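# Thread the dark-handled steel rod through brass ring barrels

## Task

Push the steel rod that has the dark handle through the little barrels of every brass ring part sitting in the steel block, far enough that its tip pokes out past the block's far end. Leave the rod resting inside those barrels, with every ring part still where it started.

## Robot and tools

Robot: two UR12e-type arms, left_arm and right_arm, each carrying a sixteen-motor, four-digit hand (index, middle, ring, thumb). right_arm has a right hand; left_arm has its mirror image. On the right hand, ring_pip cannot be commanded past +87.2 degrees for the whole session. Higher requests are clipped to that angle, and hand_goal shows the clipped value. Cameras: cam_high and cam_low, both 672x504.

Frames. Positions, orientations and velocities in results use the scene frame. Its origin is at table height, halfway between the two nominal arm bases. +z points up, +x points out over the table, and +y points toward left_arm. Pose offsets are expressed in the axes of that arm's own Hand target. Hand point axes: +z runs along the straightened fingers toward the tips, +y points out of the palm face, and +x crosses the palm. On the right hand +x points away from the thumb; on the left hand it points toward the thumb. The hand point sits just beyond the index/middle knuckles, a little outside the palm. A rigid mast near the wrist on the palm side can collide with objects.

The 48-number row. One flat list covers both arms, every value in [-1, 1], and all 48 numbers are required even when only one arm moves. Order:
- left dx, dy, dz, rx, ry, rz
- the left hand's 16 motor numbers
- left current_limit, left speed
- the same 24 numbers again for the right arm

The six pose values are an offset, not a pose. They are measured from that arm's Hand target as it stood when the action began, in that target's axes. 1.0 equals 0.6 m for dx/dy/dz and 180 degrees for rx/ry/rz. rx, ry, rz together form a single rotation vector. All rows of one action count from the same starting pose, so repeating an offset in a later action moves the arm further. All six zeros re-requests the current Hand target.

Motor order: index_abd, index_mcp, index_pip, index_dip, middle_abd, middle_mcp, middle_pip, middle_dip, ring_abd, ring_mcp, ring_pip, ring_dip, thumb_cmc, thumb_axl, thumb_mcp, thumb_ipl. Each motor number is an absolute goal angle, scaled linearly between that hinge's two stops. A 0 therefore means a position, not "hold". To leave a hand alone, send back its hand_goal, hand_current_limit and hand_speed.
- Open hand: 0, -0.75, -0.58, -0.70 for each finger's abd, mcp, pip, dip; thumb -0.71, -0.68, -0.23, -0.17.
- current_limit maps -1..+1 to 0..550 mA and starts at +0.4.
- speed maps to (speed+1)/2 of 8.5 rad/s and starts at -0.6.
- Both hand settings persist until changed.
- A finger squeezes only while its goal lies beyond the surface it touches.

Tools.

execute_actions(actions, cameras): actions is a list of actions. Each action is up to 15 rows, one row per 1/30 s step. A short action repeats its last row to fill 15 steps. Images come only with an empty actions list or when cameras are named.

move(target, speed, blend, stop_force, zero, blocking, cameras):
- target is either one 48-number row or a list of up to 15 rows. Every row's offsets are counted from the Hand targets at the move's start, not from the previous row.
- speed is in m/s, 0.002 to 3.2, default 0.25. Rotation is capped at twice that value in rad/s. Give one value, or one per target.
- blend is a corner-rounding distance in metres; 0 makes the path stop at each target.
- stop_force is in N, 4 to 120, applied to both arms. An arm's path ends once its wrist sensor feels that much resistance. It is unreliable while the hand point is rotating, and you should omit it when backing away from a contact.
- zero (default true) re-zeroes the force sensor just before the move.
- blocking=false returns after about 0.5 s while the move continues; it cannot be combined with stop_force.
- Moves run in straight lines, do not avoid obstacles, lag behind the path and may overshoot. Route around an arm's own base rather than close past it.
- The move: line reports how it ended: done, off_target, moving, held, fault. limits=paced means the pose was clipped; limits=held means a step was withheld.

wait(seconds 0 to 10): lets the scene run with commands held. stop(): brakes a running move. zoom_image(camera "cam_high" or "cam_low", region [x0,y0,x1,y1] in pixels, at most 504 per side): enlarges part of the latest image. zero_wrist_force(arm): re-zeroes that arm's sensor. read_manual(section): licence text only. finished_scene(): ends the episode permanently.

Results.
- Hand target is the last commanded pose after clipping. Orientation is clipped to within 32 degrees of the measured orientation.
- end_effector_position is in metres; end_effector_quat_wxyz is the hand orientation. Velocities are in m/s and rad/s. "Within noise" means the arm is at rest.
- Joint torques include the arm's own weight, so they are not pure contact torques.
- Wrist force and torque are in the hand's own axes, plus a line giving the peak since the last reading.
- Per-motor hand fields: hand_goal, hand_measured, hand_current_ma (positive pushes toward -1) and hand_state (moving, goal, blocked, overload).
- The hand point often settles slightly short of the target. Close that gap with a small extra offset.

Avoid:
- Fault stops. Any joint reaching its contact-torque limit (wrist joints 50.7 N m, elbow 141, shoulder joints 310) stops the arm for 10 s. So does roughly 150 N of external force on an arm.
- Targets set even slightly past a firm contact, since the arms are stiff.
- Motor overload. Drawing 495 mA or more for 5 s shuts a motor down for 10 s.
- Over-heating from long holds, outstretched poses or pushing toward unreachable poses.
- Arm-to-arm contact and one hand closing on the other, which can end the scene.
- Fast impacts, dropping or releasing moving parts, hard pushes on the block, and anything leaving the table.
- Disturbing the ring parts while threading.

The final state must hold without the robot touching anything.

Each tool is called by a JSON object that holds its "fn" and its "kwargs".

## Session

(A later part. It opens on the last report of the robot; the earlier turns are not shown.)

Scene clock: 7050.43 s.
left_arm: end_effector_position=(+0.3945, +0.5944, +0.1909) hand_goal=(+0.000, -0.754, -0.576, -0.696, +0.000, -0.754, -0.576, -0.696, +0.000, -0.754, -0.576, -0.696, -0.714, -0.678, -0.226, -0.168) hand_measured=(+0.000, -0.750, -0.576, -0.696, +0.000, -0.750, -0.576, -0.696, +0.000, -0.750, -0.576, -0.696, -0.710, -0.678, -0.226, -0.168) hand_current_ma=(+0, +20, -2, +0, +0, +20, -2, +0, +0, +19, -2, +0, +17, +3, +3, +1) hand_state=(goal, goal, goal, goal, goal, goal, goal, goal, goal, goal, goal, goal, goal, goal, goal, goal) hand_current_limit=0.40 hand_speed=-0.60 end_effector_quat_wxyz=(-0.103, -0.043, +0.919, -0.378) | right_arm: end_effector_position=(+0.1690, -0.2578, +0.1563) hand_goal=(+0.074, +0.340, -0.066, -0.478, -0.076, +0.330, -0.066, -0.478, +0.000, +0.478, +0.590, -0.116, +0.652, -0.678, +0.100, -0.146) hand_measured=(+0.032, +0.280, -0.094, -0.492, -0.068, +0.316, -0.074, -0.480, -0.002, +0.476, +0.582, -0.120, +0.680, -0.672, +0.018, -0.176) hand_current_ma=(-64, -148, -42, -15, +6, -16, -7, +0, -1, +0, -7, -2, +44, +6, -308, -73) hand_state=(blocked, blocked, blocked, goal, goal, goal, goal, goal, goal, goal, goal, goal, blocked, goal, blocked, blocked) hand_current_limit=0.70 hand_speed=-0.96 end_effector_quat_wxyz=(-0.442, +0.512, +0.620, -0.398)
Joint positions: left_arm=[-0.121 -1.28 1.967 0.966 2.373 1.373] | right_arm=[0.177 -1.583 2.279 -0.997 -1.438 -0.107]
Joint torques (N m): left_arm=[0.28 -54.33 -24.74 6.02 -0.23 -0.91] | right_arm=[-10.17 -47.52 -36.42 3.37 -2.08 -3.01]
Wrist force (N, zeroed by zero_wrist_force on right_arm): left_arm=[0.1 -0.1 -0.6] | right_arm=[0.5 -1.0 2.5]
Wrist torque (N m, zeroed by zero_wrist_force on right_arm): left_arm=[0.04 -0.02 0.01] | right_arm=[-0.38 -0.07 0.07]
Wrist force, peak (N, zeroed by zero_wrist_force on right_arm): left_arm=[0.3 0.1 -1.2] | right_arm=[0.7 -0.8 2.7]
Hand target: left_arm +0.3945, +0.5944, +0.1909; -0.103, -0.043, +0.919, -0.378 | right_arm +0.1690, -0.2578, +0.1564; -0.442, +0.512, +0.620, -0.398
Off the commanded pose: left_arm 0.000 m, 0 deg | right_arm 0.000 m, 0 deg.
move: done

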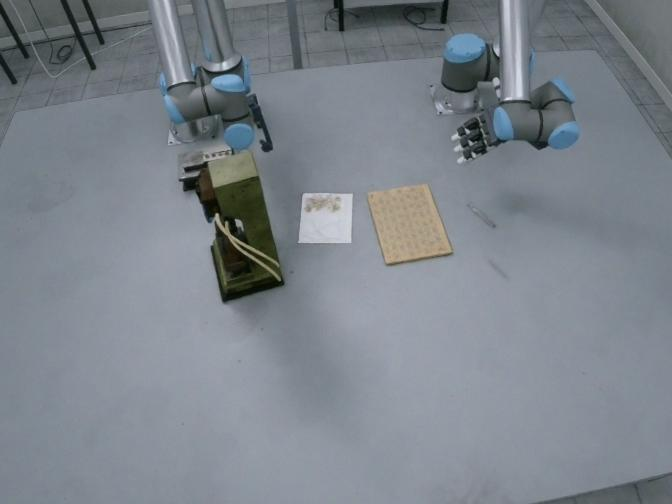

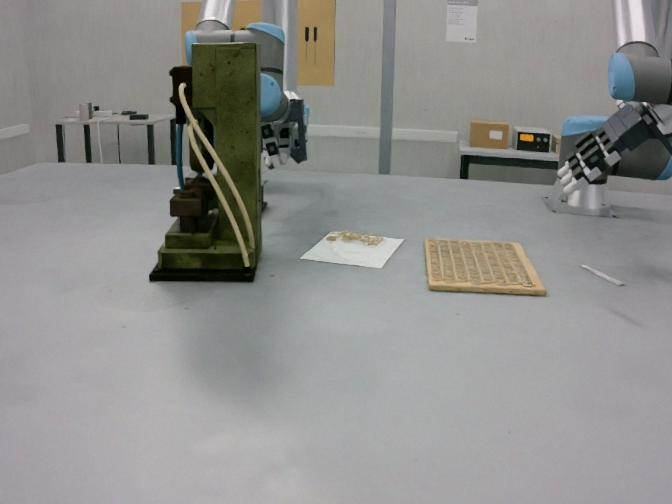

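{"fn": "move", "kwargs": {"target": [[0,0,0,0,0,0,0,-0.754,-0.576,-0.696,0,-0.754,-0.576,-0.696,0,-0.754,-0.576,-0.696,-0.714,-0.678,-0.226,-0.168,0.4,-0.6,0.00937,-0.06307,-0.01954,0,0,0,0.075,0.34,-0.0657,-0.4783,-0.075,0.33,-0.0657,-0.4783,0,0.479,0.591,-0.116,0.653,-0.678,0.1,-0.146,0.7,-0.965],[0,0,0,0,0,0,0,-0.754,-0.576,-0.696,0,-0.754,-0.576,-0.696,0,-0.754,-0.576,-0.696,-0.714,-0.678,-0.226,-0.168,0.4,-0.6,0.25604,-0.02335,-0.02977,0,0,0,0.075,0.34,-0.0657,-0.4783,-0.075,0.33,-0.0657,-0.4783,0,0.479,0.591,-0.116,0.653,-0.678,0.1,-0.146,0.7,-0.965]], "speed": 0.03, "cameras": ["all"]}}

{"fn": "zoom_image", "kwargs": {"camera": "cam_low", "region": [230, 90, 380, 200]}}

{"fn": "zoom_image", "kwargs": {"camera": "cam_high", "region": [160, 110, 300, 200]}}

Scene clock: 7080.33 s.
left_arm: end_effector_position=(+0.3945, +0.5944, +0.1909) hand_goal=(+0.000, -0.754, -0.576, -0.696, +0.000, -0.754, -0.576, -0.696, +0.000, -0.754, -0.576, -0.696, -0.714, -0.678, -0.226, -0.168) hand_measured=(+0.000, -0.750, -0.576, -0.696, +0.000, -0.750, -0.576, -0.696, +0.000, -0.750, -0.576, -0.696, -0.710, -0.678, -0.226, -0.168) hand_current_ma=(+0, +20, -2, +0, +0, +20, -2, +0, +0, +19, -2, +0, +17, +3, +3, +1) hand_state=(goal, goal, goal, goal, goal, goal, goal, goal, goal, goal, goal, goal, goal, goal, goal, goal) hand_current_limit=0.40 hand_speed=-0.60 end_effector_quat_wxyz=(-0.103, -0.043, +0.919, -0.378) | right_arm: end_effector_position=(+0.1692, -0.1079, +0.1965) hand_goal=(+0.074, +0.340, -0.066, -0.478, -0.076, +0.330, -0.066, -0.478, +0.000, +0.478, +0.590, -0.116, +0.652, -0.678, +0.100, -0.146) hand_measured=(+0.032, +0.280, -0.094, -0.492, -0.068, +0.316, -0.074, -0.480, -0.002, +0.476, +0.582, -0.120, +0.680, -0.672, +0.018, -0.176) hand_current_ma=(-64, -148, -42, -15, +6, -16, -7, +0, -1, +0, -7, -2, +44, +6, -308, -73) hand_state=(blocked, blocked, blocked, goal, goal, goal, goal, goal, goal, goal, goal, goal, blocked, goal, blocked, blocked) hand_current_limit=0.70 hand_speed=-0.96 end_effector_quat_wxyz=(-0.442, +0.512, +0.620, -0.398)
Joint positions: left_arm=[-0.121 -1.28 1.967 0.966 2.373 1.373] | right_arm=[0.454 -1.482 2.087 -0.928 -1.174 -0.019]
Joint torques (N m): left_arm=[-0.24 -49.95 -23.2 5.81 -0.41 -0.86] | right_arm=[11.97 -32.16 -39.28 -2.41 1.46 3.48]
Wrist force (N, zeroed by zero_wrist_force on right_arm): left_arm=[0.0 -0.1 -0.7] | right_arm=[1.0 -1.0 2.1]
Wrist torque (N m, zeroed by zero_wrist_force on right_arm): left_arm=[0.05 -0.02 0.00] | right_arm=[-0.35 -0.14 -0.21]
Wrist force, peak (N, zeroed by zero_wrist_force on right_arm): left_arm=[0.4 0.1 -1.3] | right_arm=[0.9 -0.7 2.7]
Hand target: left_arm +0.3945, +0.5944, +0.1909; -0.103, -0.043, +0.919, -0.378 | right_arm +0.1692, -0.1077, +0.1965; -0.442, +0.512, +0.620, -0.398
Off the commanded pose: left_arm 0.000 m, 0 deg | right_arm 0.000 m, 0 deg.
move: done

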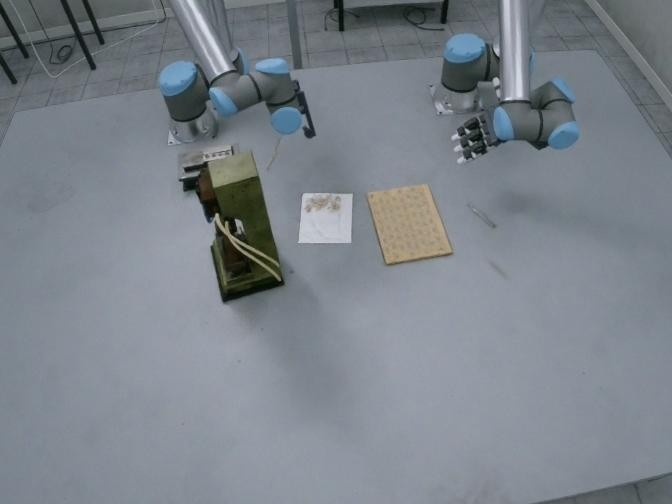

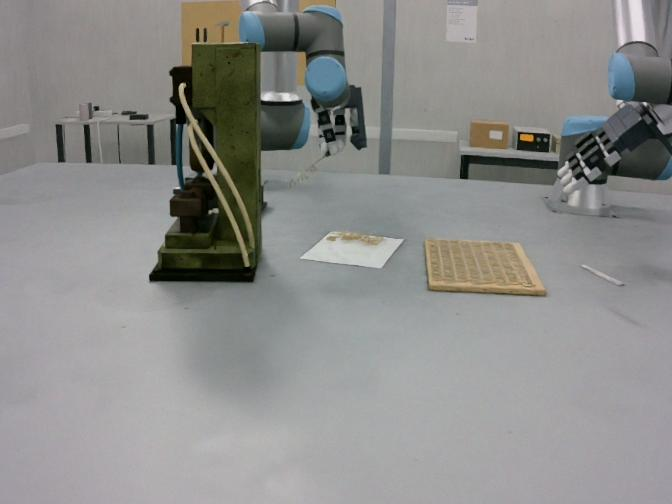

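Scaled by 3.360.

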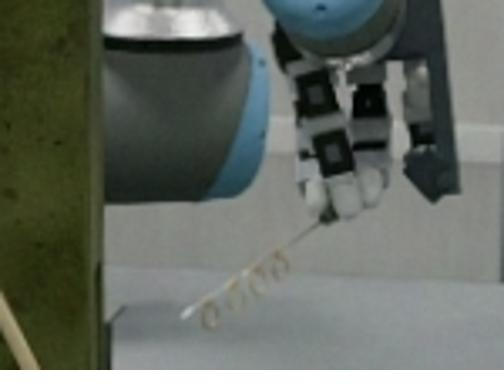

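Scaled by 3.600.

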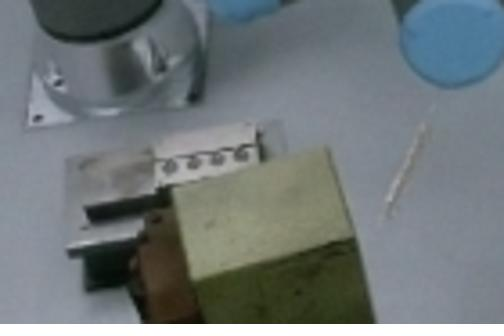

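{"fn": "move", "kwargs": {"target": [0,0,0,0,0,0,0,-0.754,-0.576,-0.696,0,-0.754,-0.576,-0.696,0,-0.754,-0.576,-0.696,-0.714,-0.678,-0.226,-0.168,0.4,-0.6,0.00629,-0.00774,0.00142,-0.0345,-0.0195,0.0465,0.075,0.34,-0.0657,-0.4783,-0.075,0.33,-0.0657,-0.4783,0,0.479,0.591,-0.116,0.653,-0.678,0.1,-0.146,0.7,-0.965], "speed": 0.03, "cameras": ["all"]}}

{"fn": "zoom_image", "kwargs": {"camera": "cam_low", "region": [260, 120, 350, 200]}}

{"fn": "zoom_image", "kwargs": {"camera": "cam_high", "region": [240, 115, 310, 180]}}

Scene clock: 7162.33 s.
left_arm: end_effector_position=(+0.3945, +0.5944, +0.1909) hand_goal=(+0.000, -0.754, -0.576, -0.696, +0.000, -0.754, -0.576, -0.696, +0.000, -0.754, -0.576, -0.696, -0.714, -0.678, -0.226, -0.168) hand_measured=(+0.000, -0.750, -0.576, -0.696, +0.000, -0.750, -0.576, -0.696, +0.000, -0.750, -0.576, -0.696, -0.710, -0.678, -0.226, -0.168) hand_current_ma=(+0, +20, -2, +0, +0, +20, -2, +0, +0, +19, -2, +0, +17, +3, +3, +1) hand_state=(goal, goal, goal, goal, goal, goal, goal, goal, goal, goal, goal, goal, goal, goal, goal, goal) hand_current_limit=0.40 hand_speed=-0.60 end_effector_quat_wxyz=(-0.103, -0.043, +0.919, -0.378) | right_arm: end_effector_position=(+0.1667, -0.1048, +0.2012) hand_goal=(+0.074, +0.340, -0.066, -0.478, -0.076, +0.330, -0.066, -0.478, +0.000, +0.478, +0.590, -0.116, +0.652, -0.678, +0.100, -0.146) hand_measured=(+0.032, +0.280, -0.094, -0.492, -0.068, +0.316, -0.074, -0.480, -0.002, +0.476, +0.582, -0.120, +0.680, -0.672, +0.018, -0.176) hand_current_ma=(-64, -148, -42, -15, +6, -16, -7, +0, -1, -1, -7, -2, +44, +6, -308, -73) hand_state=(blocked, blocked, blocked, goal, goal, goal, goal, goal, goal, goal, goal, goal, blocked, goal, blocked, blocked) hand_current_limit=0.70 hand_speed=-0.96 end_effector_quat_wxyz=(-0.365, +0.567, +0.615, -0.410)
Joint positions: left_arm=[-0.121 -1.28 1.967 0.966 2.373 1.373] | right_arm=[0.516 -1.517 2.085 -1.011 -1.187 0.194]
Joint torques (N m): left_arm=[1.11 -49.73 -23.05 5.93 -0.31 -0.95] | right_arm=[12.35 -57.07 -40.53 -2.7 -1.98 3.91]
Wrist force (N, zeroed by zero_wrist_force on right_arm): left_arm=[0.1 -0.1 -1.0] | right_arm=[0.9 -1.0 2.0]
Wrist torque (N m, zeroed by zero_wrist_force on right_arm): left_arm=[0.07 -0.03 0.01] | right_arm=[-0.31 -0.09 -0.26]
Wrist force, peak (N, zeroed by zero_wrist_force on right_arm): left_arm=[0.2 0.0 -1.3] | right_arm=[1.0 -1.2 2.4]
Hand target: left_arm +0.3945, +0.5944, +0.1909; -0.103, -0.043, +0.919, -0.378 | right_arm +0.1667, -0.1048, +0.2012; -0.364, +0.567, +0.615, -0.410
Off the commanded pose: left_arm 0.000 m, 0 deg | right_arm 0.000 m, 0 deg.
move: done

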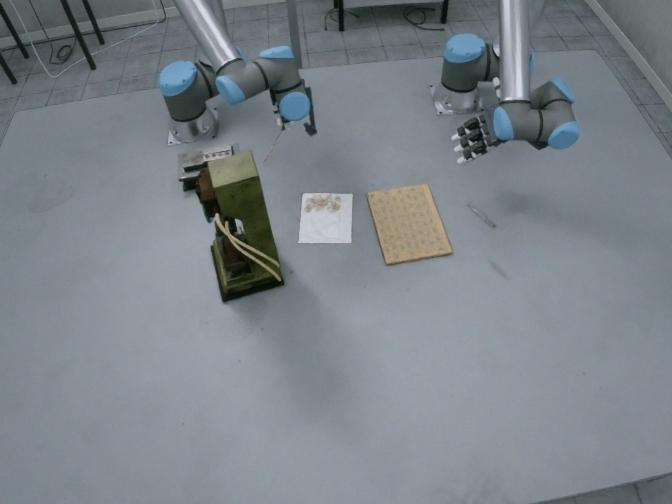

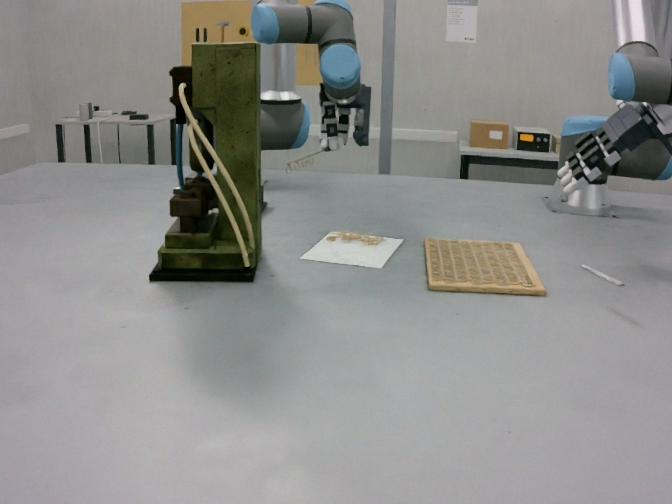

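Scaled by 5.600.

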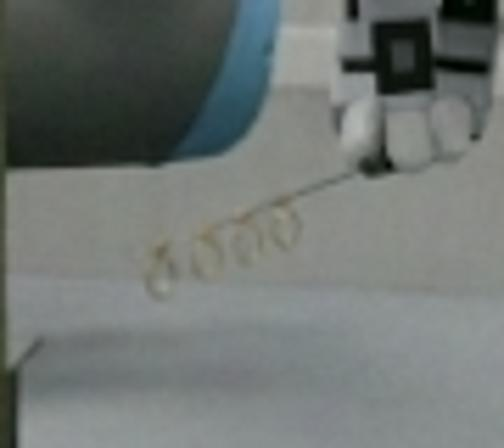

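Scaled by 7.200.

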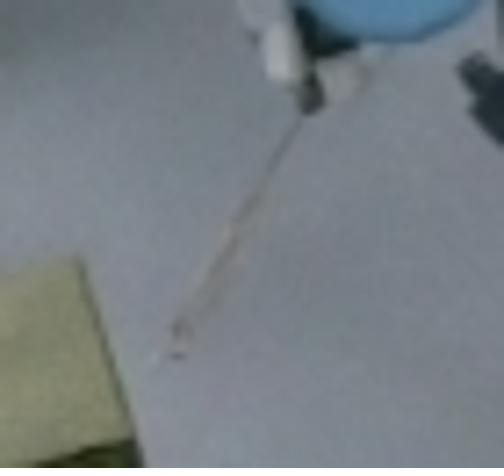

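{"fn": "move", "kwargs": {"target": [0,0,0,0,0,0,0,-0.754,-0.576,-0.696,0,-0.754,-0.576,-0.696,0,-0.754,-0.576,-0.696,-0.714,-0.678,-0.226,-0.168,0.4,-0.6,0.00817,-0.00542,0.00375,-0.069,-0.039,0.093,0.075,0.34,-0.0657,-0.4783,-0.075,0.33,-0.0657,-0.4783,0,0.479,0.591,-0.116,0.653,-0.678,0.1,-0.146,0.7,-0.965], "speed": 0.03, "cameras": ["all"]}}

{"fn": "zoom_image", "kwargs": {"camera": "cam_low", "region": [260, 120, 350, 200]}}

{"fn": "zoom_image", "kwargs": {"camera": "cam_high", "region": [240, 115, 310, 180]}}

Scene clock: 7188.13 s.
left_arm: end_effector_position=(+0.3945, +0.5944, +0.1909) hand_goal=(+0.000, -0.754, -0.576, -0.696, +0.000, -0.754, -0.576, -0.696, +0.000, -0.754, -0.576, -0.696, -0.714, -0.678, -0.226, -0.168) hand_measured=(+0.000, -0.750, -0.576, -0.696, +0.000, -0.750, -0.576, -0.696, +0.000, -0.750, -0.576, -0.696, -0.710, -0.678, -0.226, -0.168) hand_current_ma=(+0, +20, -2, +0, +0, +20, -2, +0, +0, +19, -2, +0, +17, +3, +3, +1) hand_state=(goal, goal, goal, goal, goal, goal, goal, goal, goal, goal, goal, goal, goal, goal, goal, goal) hand_current_limit=0.40 hand_speed=-0.60 end_effector_quat_wxyz=(-0.103, -0.043, +0.919, -0.378) | right_arm: end_effector_position=(+0.1629, -0.1002, +0.2032) hand_goal=(+0.074, +0.340, -0.066, -0.478, -0.076, +0.330, -0.066, -0.478, +0.000, +0.478, +0.590, -0.116, +0.652, -0.678, +0.100, -0.146) hand_measured=(+0.032, +0.280, -0.094, -0.492, -0.068, +0.316, -0.074, -0.478, -0.002, +0.476, +0.582, -0.120, +0.680, -0.672, +0.018, -0.176) hand_current_ma=(-64, -148, -42, -15, +6, -17, -6, +0, -1, -2, -6, -2, +44, +6, -308, -73) hand_state=(blocked, blocked, blocked, goal, goal, goal, goal, goal, goal, goal, goal, goal, blocked, goal, blocked, blocked) hand_current_limit=0.70 hand_speed=-0.96 end_effector_quat_wxyz=(-0.200, +0.660, +0.587, -0.424)
Joint positions: left_arm=[-0.121 -1.28 1.967 0.966 2.373 1.373] | right_arm=[0.651 -1.533 2.08 -1.175 -1.268 0.616]
Joint torques (N m): left_arm=[0.13 -52.71 -23.43 5.66 -0.4 -0.68] | right_arm=[11.15 -29.85 -41.03 -3.62 -1.88 3.72]
Wrist force (N, zeroed by zero_wrist_force on right_arm): left_arm=[0.0 -0.1 -1.0] | right_arm=[0.3 -0.8 1.9]
Wrist torque (N m, zeroed by zero_wrist_force on right_arm): left_arm=[0.06 -0.02 0.01] | right_arm=[-0.24 0.00 -0.35]
Wrist force, peak (N, zeroed by zero_wrist_force on right_arm): left_arm=[0.0 -0.2 -1.3] | right_arm=[0.5 -0.8 2.6]
Hand target: left_arm +0.3945, +0.5944, +0.1909; -0.103, -0.043, +0.919, -0.378 | right_arm +0.1629, -0.1002, +0.2032; -0.200, +0.660, +0.587, -0.424
Off the commanded pose: left_arm 0.000 m, 0 deg | right_arm 0.000 m, 0 deg.
move: done

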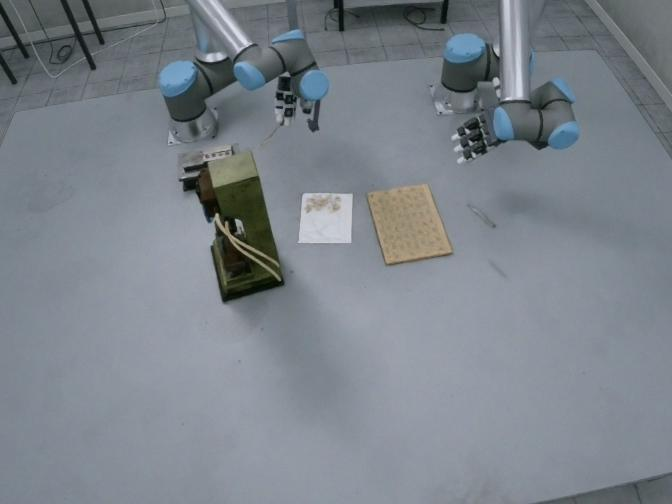

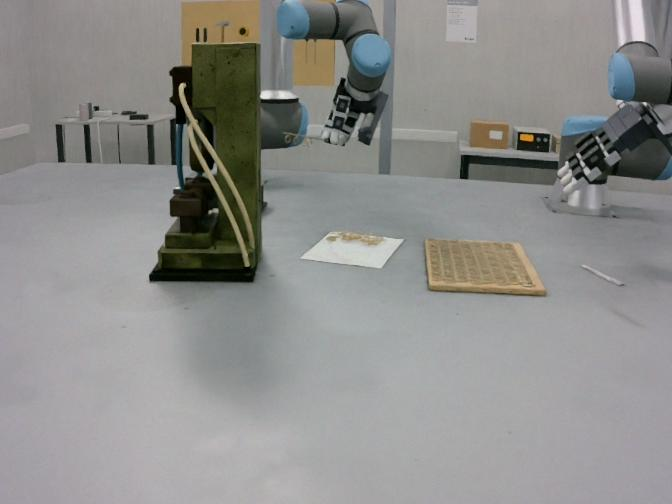

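Scaled by 5.600.

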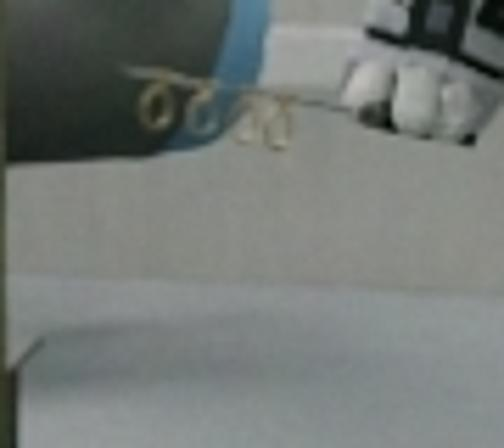

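Scaled by 7.200.

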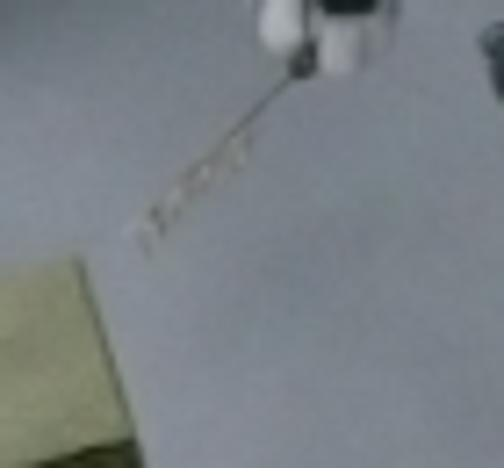

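{"fn": "zoom_image", "kwargs": {"camera": "cam_high", "region": [198, 140, 238, 168]}}

{"fn": "zoom_image", "kwargs": {"camera": "cam_low", "region": [270, 120, 345, 165]}}

{"fn": "zoom_image", "kwargs": {"camera": "cam_high", "region": [252, 120, 292, 152]}}

Scaled by 12.600.

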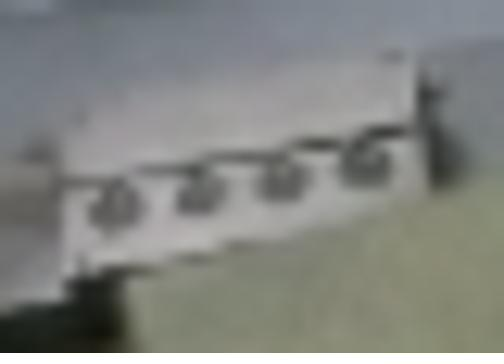

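Scaled by 6.720.

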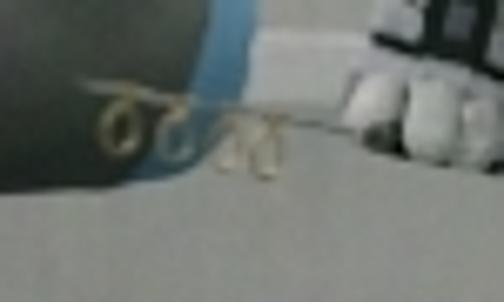

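Scaled by 12.600.

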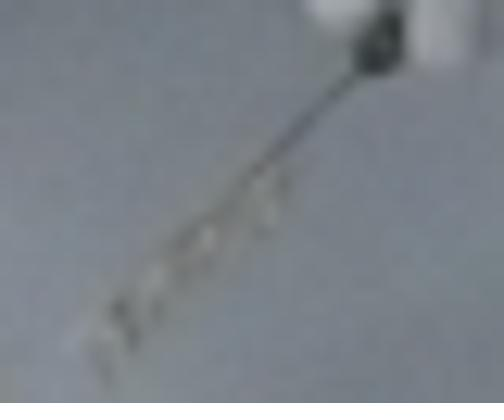

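{"fn": "move", "kwargs": {"target": [0,0,0,0,0,0,0,-0.754,-0.576,-0.696,0,-0.754,-0.576,-0.696,0,-0.754,-0.576,-0.696,-0.714,-0.678,-0.226,-0.168,0.4,-0.6,0.08548,-0.00942,-0.01745,0.0502,0.02837,-0.06765,0.075,0.34,-0.0657,-0.4783,-0.075,-0.3,-0.4,-0.5,0,0.479,0.591,-0.116,0.653,-0.678,0.1,-0.146,0.7,-0.95], "speed": 0.025, "cameras": ["all"]}}

{"fn": "zoom_image", "kwargs": {"camera": "cam_low", "region": [270, 120, 390, 210]}}

{"fn": "zoom_image", "kwargs": {"camera": "cam_high", "region": [240, 110, 320, 190]}}

Scene clock: 7327.70 s.
left_arm: end_effector_position=(+0.3945, +0.5944, +0.1909) hand_goal=(+0.000, -0.754, -0.576, -0.696, +0.000, -0.754, -0.576, -0.696, +0.000, -0.754, -0.576, -0.696, -0.714, -0.678, -0.226, -0.168) hand_measured=(+0.000, -0.750, -0.576, -0.696, +0.000, -0.750, -0.576, -0.696, +0.000, -0.750, -0.576, -0.696, -0.710, -0.678, -0.226, -0.168) hand_current_ma=(+0, +20, -2, +0, +0, +20, -2, +0, +0, +19, -2, +0, +17, +3, +3, +1) hand_state=(goal, goal, goal, goal, goal, goal, goal, goal, goal, goal, goal, goal, goal, goal, goal, goal) hand_current_limit=0.40 hand_speed=-0.60 end_effector_quat_wxyz=(-0.103, -0.043, +0.919, -0.378) | right_arm: end_effector_position=(+0.1653, -0.0481, +0.1967) hand_goal=(+0.074, +0.340, -0.066, -0.478, -0.076, -0.300, -0.400, -0.500, +0.000, +0.478, +0.590, -0.116, +0.652, -0.678, +0.100, -0.146) hand_measured=(+0.044, +0.314, -0.078, -0.484, -0.072, -0.288, -0.398, -0.498, -0.002, +0.476, +0.582, -0.120, +0.672, -0.672, +0.086, -0.154) hand_current_ma=(-38, -43, -13, -5, +2, +13, +1, +1, -1, -2, -6, -2, +28, +5, -23, -12) hand_state=(blocked, blocked, goal, goal, goal, goal, goal, goal, goal, goal, goal, goal, blocked, goal, goal, goal) hand_current_limit=0.70 hand_speed=-0.95 end_effector_quat_wxyz=(-0.320, +0.594, +0.609, -0.416)
Joint positions: left_arm=[-0.121 -1.28 1.967 0.966 2.373 1.373] | right_arm=[0.63 -1.455 2.017 -1.081 -1.134 0.353]
Joint torques (N m): left_arm=[0.56 -52.33 -23.71 5.72 -0.32 -0.81] | right_arm=[-9.61 -39.09 -40.2 2.04 1.97 -2.69]
Wrist force (N, zeroed by zero_wrist_force on right_arm): left_arm=[0.2 -0.1 -0.7] | right_arm=[0.8 -0.7 2.0]
Wrist torque (N m, zeroed by zero_wrist_force on right_arm): left_arm=[0.05 -0.03 0.01] | right_arm=[-0.30 -0.07 0.05]
Wrist force, peak (N, zeroed by zero_wrist_force on right_arm): left_arm=[0.3 -0.1 -1.3] | right_arm=[0.8 -1.1 2.3]
Hand target: left_arm +0.3945, +0.5944, +0.1909; -0.103, -0.043, +0.919, -0.378 | right_arm +0.1653, -0.0480, +0.1967; -0.321, +0.594, +0.609, -0.416
Off the commanded pose: left_arm 0.000 m, 0 deg | right_arm 0.000 m, 0 deg.
move: done

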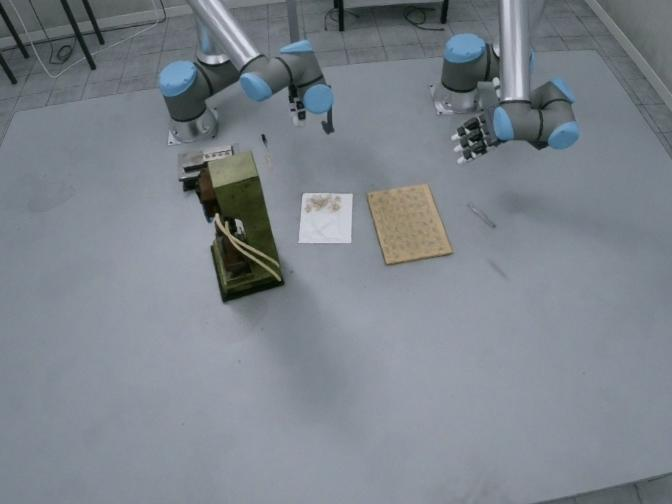

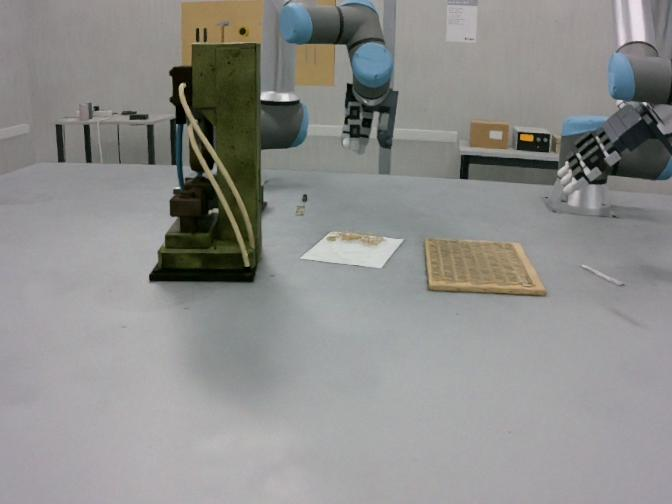

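Scaled by 4.200.

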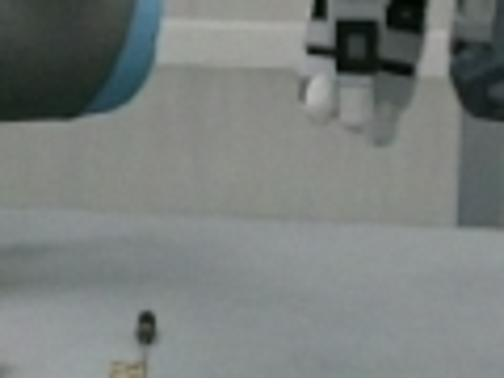

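Scaled by 6.300.

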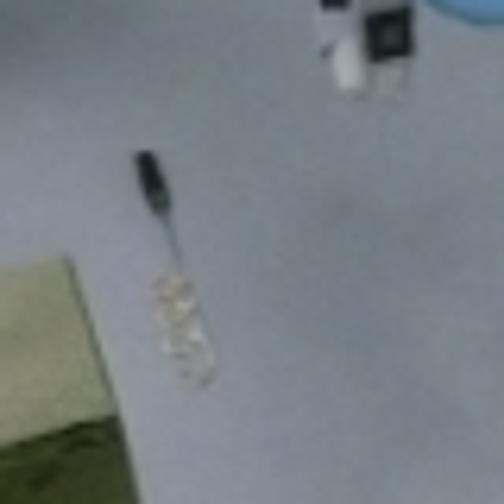

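{"fn": "zoom_image", "kwargs": {"camera": "cam_low", "region": [275, 180, 335, 225]}}

{"fn": "zoom_image", "kwargs": {"camera": "cam_high", "region": [254, 130, 284, 175]}}

Scaled by 8.400.

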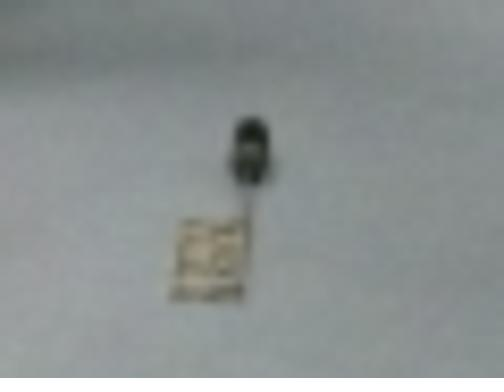

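Scaled by 11.200.

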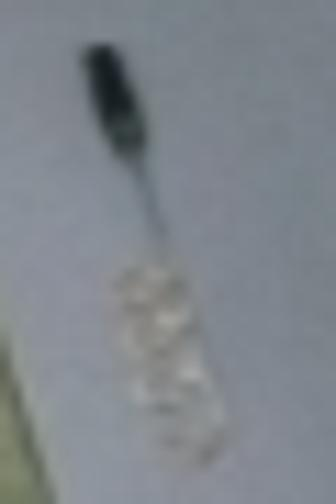

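{"fn": "move", "kwargs": {"target": [0,0,0,0,0,0,0,-0.754,-0.576,-0.696,0,-0.754,-0.576,-0.696,0,-0.754,-0.576,-0.696,-0.714,-0.678,-0.226,-0.168,0.4,-0.6,0,0,0,0,0,0,0.075,0.15,-0.08,-0.48,-0.075,0.15,-0.08,-0.48,0,0.479,0.591,-0.116,0.653,-0.678,-0.15,-0.146,0.7,-0.85], "speed": 0.05}}

Scene clock: 7419.40 s.
left_arm: end_effector_position=(+0.3945, +0.5944, +0.1909) hand_goal=(+0.000, -0.754, -0.576, -0.696, +0.000, -0.754, -0.576, -0.696, +0.000, -0.754, -0.576, -0.696, -0.714, -0.678, -0.226, -0.168) hand_measured=(+0.000, -0.750, -0.576, -0.696, +0.000, -0.750, -0.576, -0.696, +0.000, -0.750, -0.576, -0.696, -0.710, -0.678, -0.226, -0.168) hand_current_ma=(+0, +20, -2, +0, +0, +20, -2, +0, +0, +19, -2, +0, +17, +3, +3, +1) hand_state=(goal, goal, goal, goal, goal, goal, goal, goal, goal, goal, goal, goal, goal, goal, goal, goal) hand_current_limit=0.40 hand_speed=-0.60 end_effector_quat_wxyz=(-0.103, -0.043, +0.919, -0.378) | right_arm: end_effector_position=(+0.1653, -0.0480, +0.1967) hand_goal=(+0.074, +0.150, -0.080, -0.480, -0.076, +0.150, -0.080, -0.480, +0.000, +0.478, +0.590, -0.116, +0.652, -0.678, -0.150, -0.146) hand_measured=(+0.070, +0.152, -0.080, -0.482, -0.072, +0.146, -0.086, -0.482, -0.002, +0.476, +0.582, -0.120, +0.656, -0.676, -0.146, -0.148) hand_current_ma=(-2, +1, +0, -1, +2, -2, -4, -1, -1, -2, -6, -2, +3, +1, +4, -1) hand_state=(goal, goal, goal, goal, goal, goal, goal, goal, goal, goal, goal, goal, goal, goal, goal, goal) hand_current_limit=0.70 hand_speed=-0.85 end_effector_quat_wxyz=(-0.321, +0.594, +0.609, -0.416)
Joint positions: left_arm=[-0.121 -1.28 1.967 0.966 2.373 1.373] | right_arm=[0.63 -1.455 2.017 -1.081 -1.134 0.353]
Joint torques (N m): left_arm=[0.68 -53.36 -24.12 5.46 -0.02 -0.77] | right_arm=[-9.34 -37.1 -40.67 1.92 1.81 -3.02]
Wrist force (N, zeroed by zero_wrist_force on right_arm): left_arm=[0.4 0.3 -0.8] | right_arm=[0.5 -0.7 1.9]
Wrist torque (N m, zeroed by zero_wrist_force on right_arm): left_arm=[0.10 -0.06 0.02] | right_arm=[-0.26 -0.05 0.02]
Wrist force, peak (N, zeroed by zero_wrist_force on right_arm): left_arm=[0.2 -0.2 -1.4] | right_arm=[0.6 -1.2 2.2]
Hand target: left_arm +0.3945, +0.5944, +0.1909; -0.103, -0.043, +0.919, -0.378 | right_arm +0.1653, -0.0480, +0.1967; -0.321, +0.594, +0.609, -0.416
Off the commanded pose: left_arm 0.000 m, 0 deg | right_arm 0.000 m, 0 deg.
move: done

{"fn": "move", "kwargs": {"target": [0,0,0,0,0,0,0,-0.754,-0.576,-0.696,0,-0.754,-0.576,-0.696,0,-0.754,-0.576,-0.696,-0.714,-0.678,-0.226,-0.168,0.4,-0.6,-0.31278,0.00385,0.16373,0.03263,-0.48434,-0.23895,0.075,0.15,-0.08,-0.48,-0.075,0.15,-0.08,-0.48,0,0.479,0.591,-0.116,0.653,-0.678,-0.15,-0.146,0.7,-0.85], "speed": 0.12, "cameras": ["all"]}}

Scene clock: 7444.67 s.
left_arm: end_effector_position=(+0.3945, +0.5944, +0.1909) hand_goal=(+0.000, -0.754, -0.576, -0.696, +0.000, -0.754, -0.576, -0.696, +0.000, -0.754, -0.576, -0.696, -0.714, -0.678, -0.226, -0.168) hand_measured=(+0.000, -0.750, -0.576, -0.696, +0.000, -0.750, -0.576, -0.696, +0.000, -0.750, -0.576, -0.696, -0.710, -0.678, -0.226, -0.168) hand_current_ma=(+0, +20, -2, +0, +0, +20, -2, +0, +0, +19, -2, +0, +17, +3, +3, +1) hand_state=(goal, goal, goal, goal, goal, goal, goal, goal, goal, goal, goal, goal, goal, goal, goal, goal) hand_current_limit=0.40 hand_speed=-0.60 end_effector_quat_wxyz=(-0.103, -0.043, +0.919, -0.378) | right_arm: end_effector_position=(+0.0959, -0.2463, +0.1699) hand_goal=(+0.074, +0.150, -0.080, -0.480, -0.076, +0.150, -0.080, -0.480, +0.000, +0.478, +0.590, -0.116, +0.652, -0.678, -0.150, -0.146) hand_measured=(+0.070, +0.152, -0.080, -0.482, -0.074, +0.148, -0.086, -0.482, -0.002, +0.476, +0.582, -0.120, +0.654, -0.676, -0.146, -0.148) hand_current_ma=(-1, +1, +0, -1, +1, -1, -4, -1, -1, -2, -6, -2, +1, +1, +3, -1) hand_state=(goal, goal, goal, goal, goal, goal, goal, goal, goal, goal, goal, goal, goal, goal, goal, goal) hand_current_limit=0.70 hand_speed=-0.85 end_effector_quat_wxyz=(+0.033, -0.104, +0.796, -0.595)
Joint positions: left_arm=[-0.121 -1.28 1.967 0.966 2.373 1.373] | right_arm=[0.983 -1.681 2.352 -1.069 -2.299 -0.346]
Joint torques (N m): left_arm=[1.51 -52.64 -23.55 5.86 0.18 -0.89] | right_arm=[12.43 -39.43 -24.06 -2.92 -2.6 -3.1]
Wrist force (N, zeroed by zero_wrist_force on right_arm): left_arm=[0.1 0.0 -1.0] | right_arm=[0.8 -1.2 2.3]
Wrist torque (N m, zeroed by zero_wrist_force on right_arm): left_arm=[0.08 -0.03 0.01] | right_arm=[-0.41 -0.14 0.08]
Wrist force, peak (N, zeroed by zero_wrist_force on right_arm): left_arm=[0.3 -0.1 -1.2] | right_arm=[1.0 -1.6 2.3]
Hand target: left_arm +0.3945, +0.5944, +0.1909; -0.103, -0.043, +0.919, -0.378 | right_arm +0.0959, -0.2464, +0.1699; +0.033, -0.104, +0.796, -0.595
Off the commanded pose: left_arm 0.000 m, 0 deg | right_arm 0.000 m, 0 deg.
move: done

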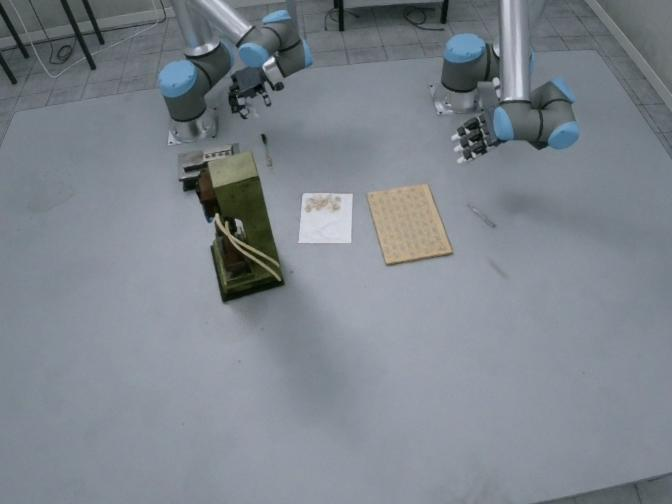

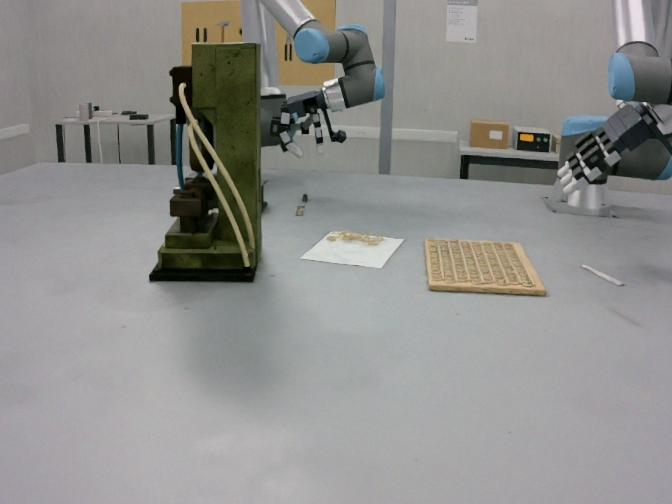

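{"fn": "execute_actions", "kwargs": {"actions": []}}

Scene clock: 7467.73 s.
left_arm: end_effector_position=(+0.3945, +0.5944, +0.1909) hand_goal=(+0.000, -0.754, -0.576, -0.696, +0.000, -0.754, -0.576, -0.696, +0.000, -0.754, -0.576, -0.696, -0.714, -0.678, -0.226, -0.168) hand_measured=(+0.000, -0.750, -0.576, -0.696, +0.000, -0.750, -0.576, -0.696, +0.000, -0.750, -0.576, -0.696, -0.710, -0.678, -0.226, -0.168) hand_current_ma=(+0, +20, -2, +0, +0, +20, -2, +0, +0, +19, -2, +0, +17, +3, +3, +1) hand_state=(goal, goal, goal, goal, goal, goal, goal, goal, goal, goal, goal, goal, goal, goal, goal, goal) hand_current_limit=0.40 hand_speed=-0.60 end_effector_quat_wxyz=(-0.103, -0.043, +0.919, -0.378) | right_arm: end_effector_position=(+0.0959, -0.2464, +0.1699) hand_goal=(+0.074, +0.150, -0.080, -0.480, -0.076, +0.150, -0.080, -0.480, +0.000, +0.478, +0.590, -0.116, +0.652, -0.678, -0.150, -0.146) hand_measured=(+0.070, +0.152, -0.080, -0.482, -0.074, +0.148, -0.086, -0.482, -0.002, +0.476, +0.582, -0.120, +0.654, -0.676, -0.146, -0.148) hand_current_ma=(-1, +1, +0, -1, +1, -1, -4, -1, -1, -2, -6, -2, +1, +1, +3, -1) hand_state=(goal, goal, goal, goal, goal, goal, goal, goal, goal, goal, goal, goal, goal, goal, goal, goal) hand_current_limit=0.70 hand_speed=-0.85 end_effector_quat_wxyz=(+0.033, -0.104, +0.796, -0.595)
Joint positions: left_arm=[-0.121 -1.28 1.967 0.966 2.373 1.373] | right_arm=[0.983 -1.681 2.352 -1.069 -2.299 -0.347]
Joint velocities: within noise
Joint torques (N m): left_arm=[1.81 -52.54 -23.99 5.63 -0.34 -0.7] | right_arm=[11.58 -39.08 -24.58 -2.96 -2.76 -3.16]
Wrist force (N, zeroed by zero_wrist_force on right_arm): left_arm=[0.0 -0.1 -0.9] | right_arm=[0.9 -1.1 2.0]
Wrist torque (N m, zeroed by zero_wrist_force on right_arm): left_arm=[0.06 -0.01 0.00] | right_arm=[-0.37 -0.13 0.08]
Wrist force, peak (N, zeroed by zero_wrist_force on right_arm): left_arm=[0.3 -0.1 -1.2] | right_arm=[1.4 -0.9 2.5]
Hand target: left_arm +0.3945, +0.5944, +0.1909; -0.103, -0.043, +0.919, -0.378 | right_arm +0.0959, -0.2464, +0.1699; +0.033, -0.104, +0.796, -0.595
Off the commanded pose: left_arm 0.000 m, 0 deg | right_arm 0.000 m, 0 deg.

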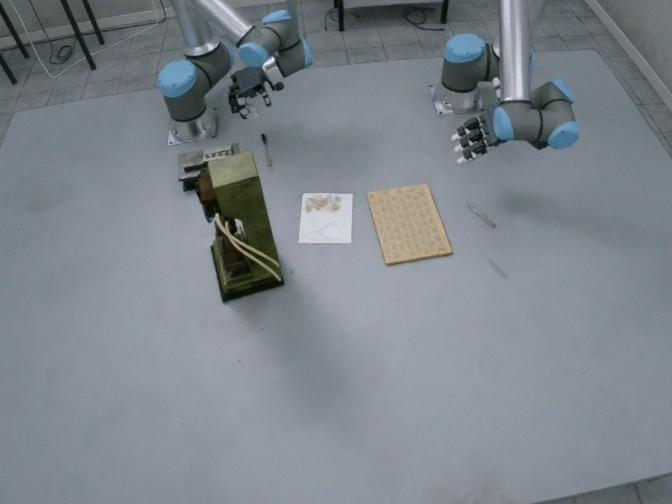

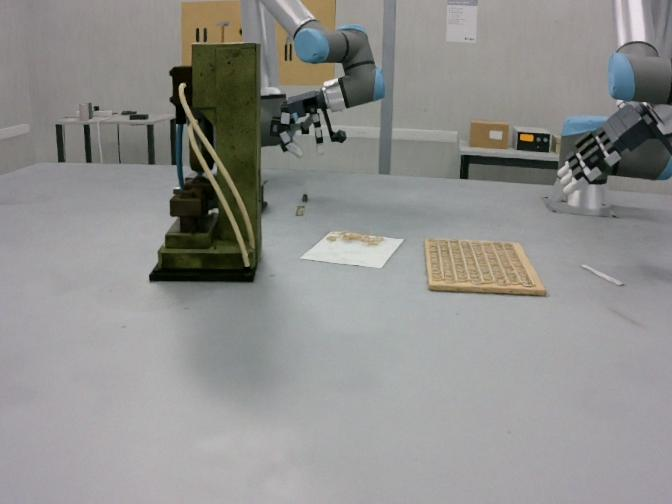

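{"fn": "zoom_image", "kwargs": {"camera": "cam_high", "region": [170, 90, 300, 200]}}

{"fn": "zoom_image", "kwargs": {"camera": "cam_low", "region": [260, 170, 340, 230]}}

{"fn": "zoom_image", "kwargs": {"camera": "cam_high", "region": [245, 120, 295, 180]}}

Scaled by 3.877.

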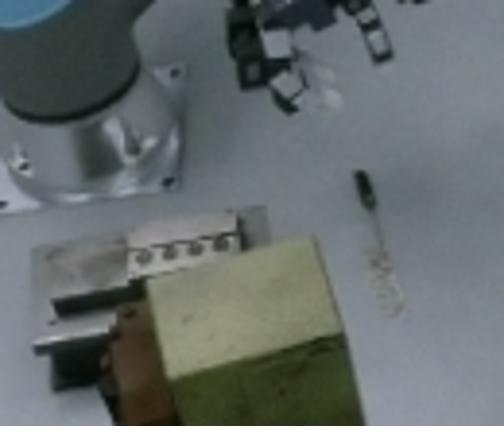

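Scaled by 6.300.

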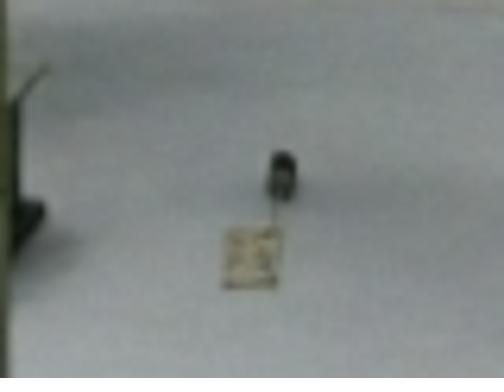

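Scaled by 8.400.

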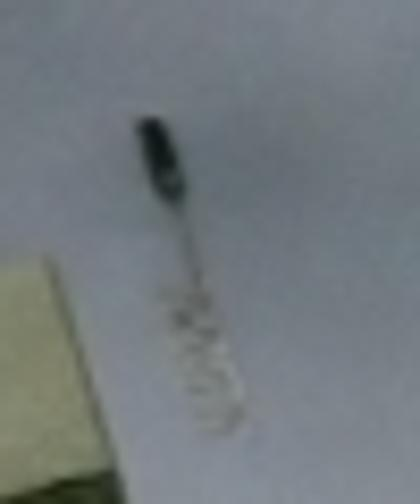

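{"fn": "move", "kwargs": {"target": [0,0,0,0,0,0,0,-0.754,-0.576,-0.696,0,-0.754,-0.576,-0.696,0,-0.754,-0.576,-0.696,-0.714,-0.678,-0.226,-0.168,0.4,-0.6,-0.0130,0.1749,0.0527,0,0,0,0.075,0.15,-0.08,-0.48,-0.075,0.15,-0.08,-0.48,0,0.479,0.591,-0.116,0.653,-0.678,-0.15,-0.146,0.7,-0.85], "speed": 0.1, "cameras": ["cam_high","cam_low"]}}

{"fn": "zoom_image", "kwargs": {"camera": "cam_high", "region": [225, 85, 305, 185]}}

{"fn": "zoom_image", "kwargs": {"camera": "cam_low", "region": [260, 130, 360, 230]}}

Scene clock: 7505.57 s.
left_arm: end_effector_position=(+0.3945, +0.5944, +0.1909) hand_goal=(+0.000, -0.754, -0.576, -0.696, +0.000, -0.754, -0.576, -0.696, +0.000, -0.754, -0.576, -0.696, -0.714, -0.678, -0.226, -0.168) hand_measured=(+0.000, -0.750, -0.576, -0.696, +0.000, -0.750, -0.576, -0.696, +0.000, -0.750, -0.576, -0.696, -0.710, -0.678, -0.226, -0.168) hand_current_ma=(+0, +20, -2, +0, +0, +20, -2, +0, +0, +19, -2, +0, +17, +3, +3, +1) hand_state=(goal, goal, goal, goal, goal, goal, goal, goal, goal, goal, goal, goal, goal, goal, goal, goal) hand_current_limit=0.40 hand_speed=-0.60 end_effector_quat_wxyz=(-0.103, -0.043, +0.919, -0.378) | right_arm: end_effector_position=(+0.0959, -0.2462, +0.0602) hand_goal=(+0.074, +0.150, -0.080, -0.480, -0.076, +0.150, -0.080, -0.480, +0.000, +0.478, +0.590, -0.116, +0.652, -0.678, -0.150, -0.146) hand_measured=(+0.070, +0.152, -0.080, -0.482, -0.074, +0.148, -0.084, -0.482, -0.002, +0.476, +0.582, -0.120, +0.654, -0.676, -0.146, -0.148) hand_current_ma=(-1, +1, +0, -1, +1, -1, -3, -1, -1, -2, -6, -2, +1, +1, +3, -1) hand_state=(goal, goal, goal, goal, goal, goal, goal, goal, goal, goal, goal, goal, goal, goal, goal, goal) hand_current_limit=0.70 hand_speed=-0.85 end_effector_quat_wxyz=(+0.033, -0.104, +0.796, -0.595)
Joint positions: left_arm=[-0.121 -1.28 1.967 0.966 2.373 1.373] | right_arm=[0.983 -1.488 2.443 -1.353 -2.299 -0.347]
Joint torques (N m): left_arm=[0.36 -52.41 -24.27 5.62 -0.34 -0.83] | right_arm=[2.21 -22.44 -15.98 -2.76 -1.12 -3.15]
Wrist force (N, zeroed by zero_wrist_force on right_arm): left_arm=[0.2 0.1 -1.0] | right_arm=[0.4 -1.0 1.8]
Wrist torque (N m, zeroed by zero_wrist_force on right_arm): left_arm=[0.09 -0.04 0.01] | right_arm=[-0.34 -0.09 0.00]
Wrist force, peak (N, zeroed by zero_wrist_force on right_arm): left_arm=[0.2 0.1 -1.3] | right_arm=[0.8 -1.3 2.7]
Hand target: left_arm +0.3945, +0.5944, +0.1909; -0.103, -0.043, +0.919, -0.378 | right_arm +0.0960, -0.2462, +0.0600; +0.033, -0.104, +0.796, -0.595
Off the commanded pose: left_arm 0.000 m, 0 deg | right_arm 0.000 m, 0 deg.
move: done

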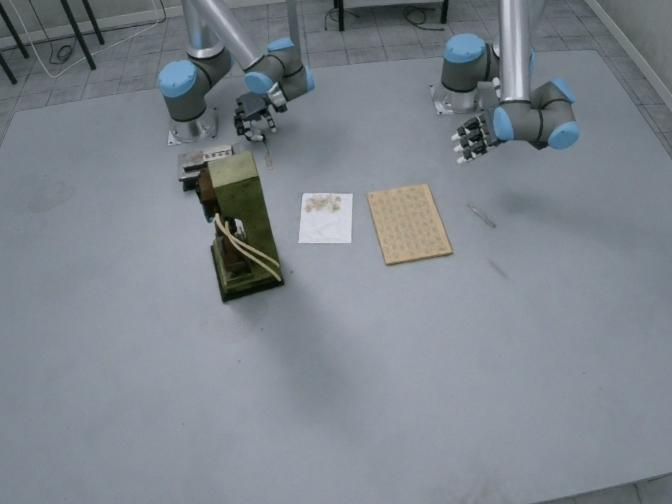

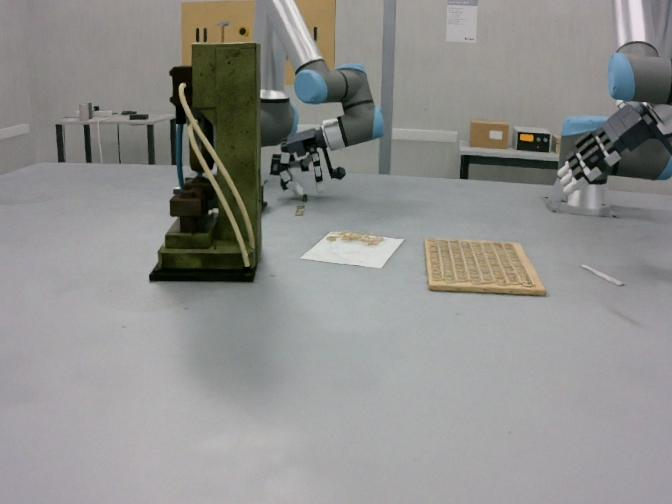

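Scaled by 5.040.

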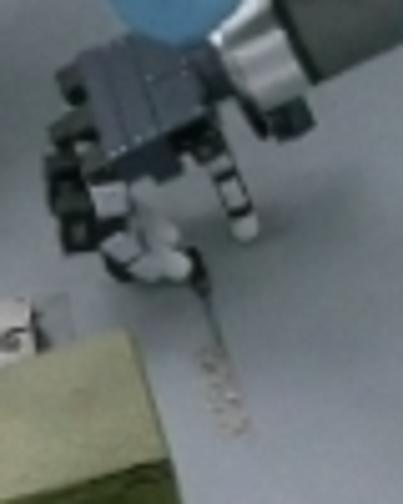

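Scaled by 5.040.

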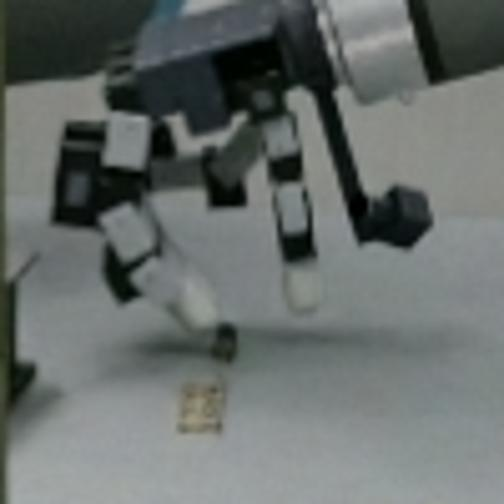

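{"fn": "zoom_image", "kwargs": {"camera": "cam_low", "region": [280, 170, 330, 220]}}

{"fn": "zoom_image", "kwargs": {"camera": "cam_high", "region": [240, 115, 290, 165]}}

Scaled by 10.080.

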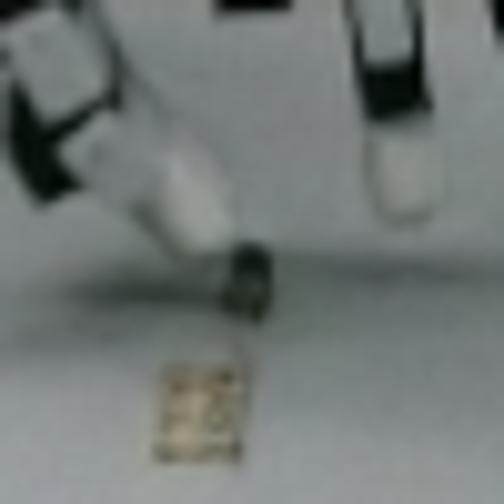

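Scaled by 10.080.

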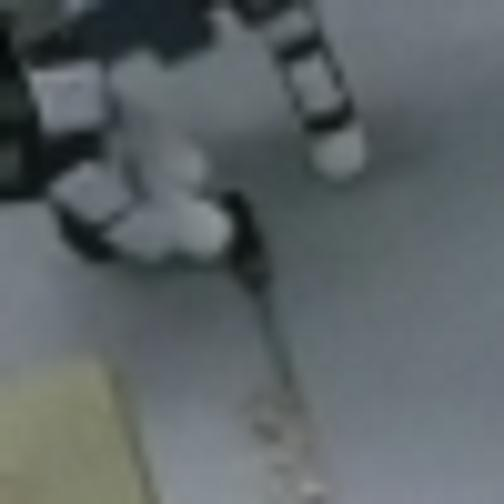

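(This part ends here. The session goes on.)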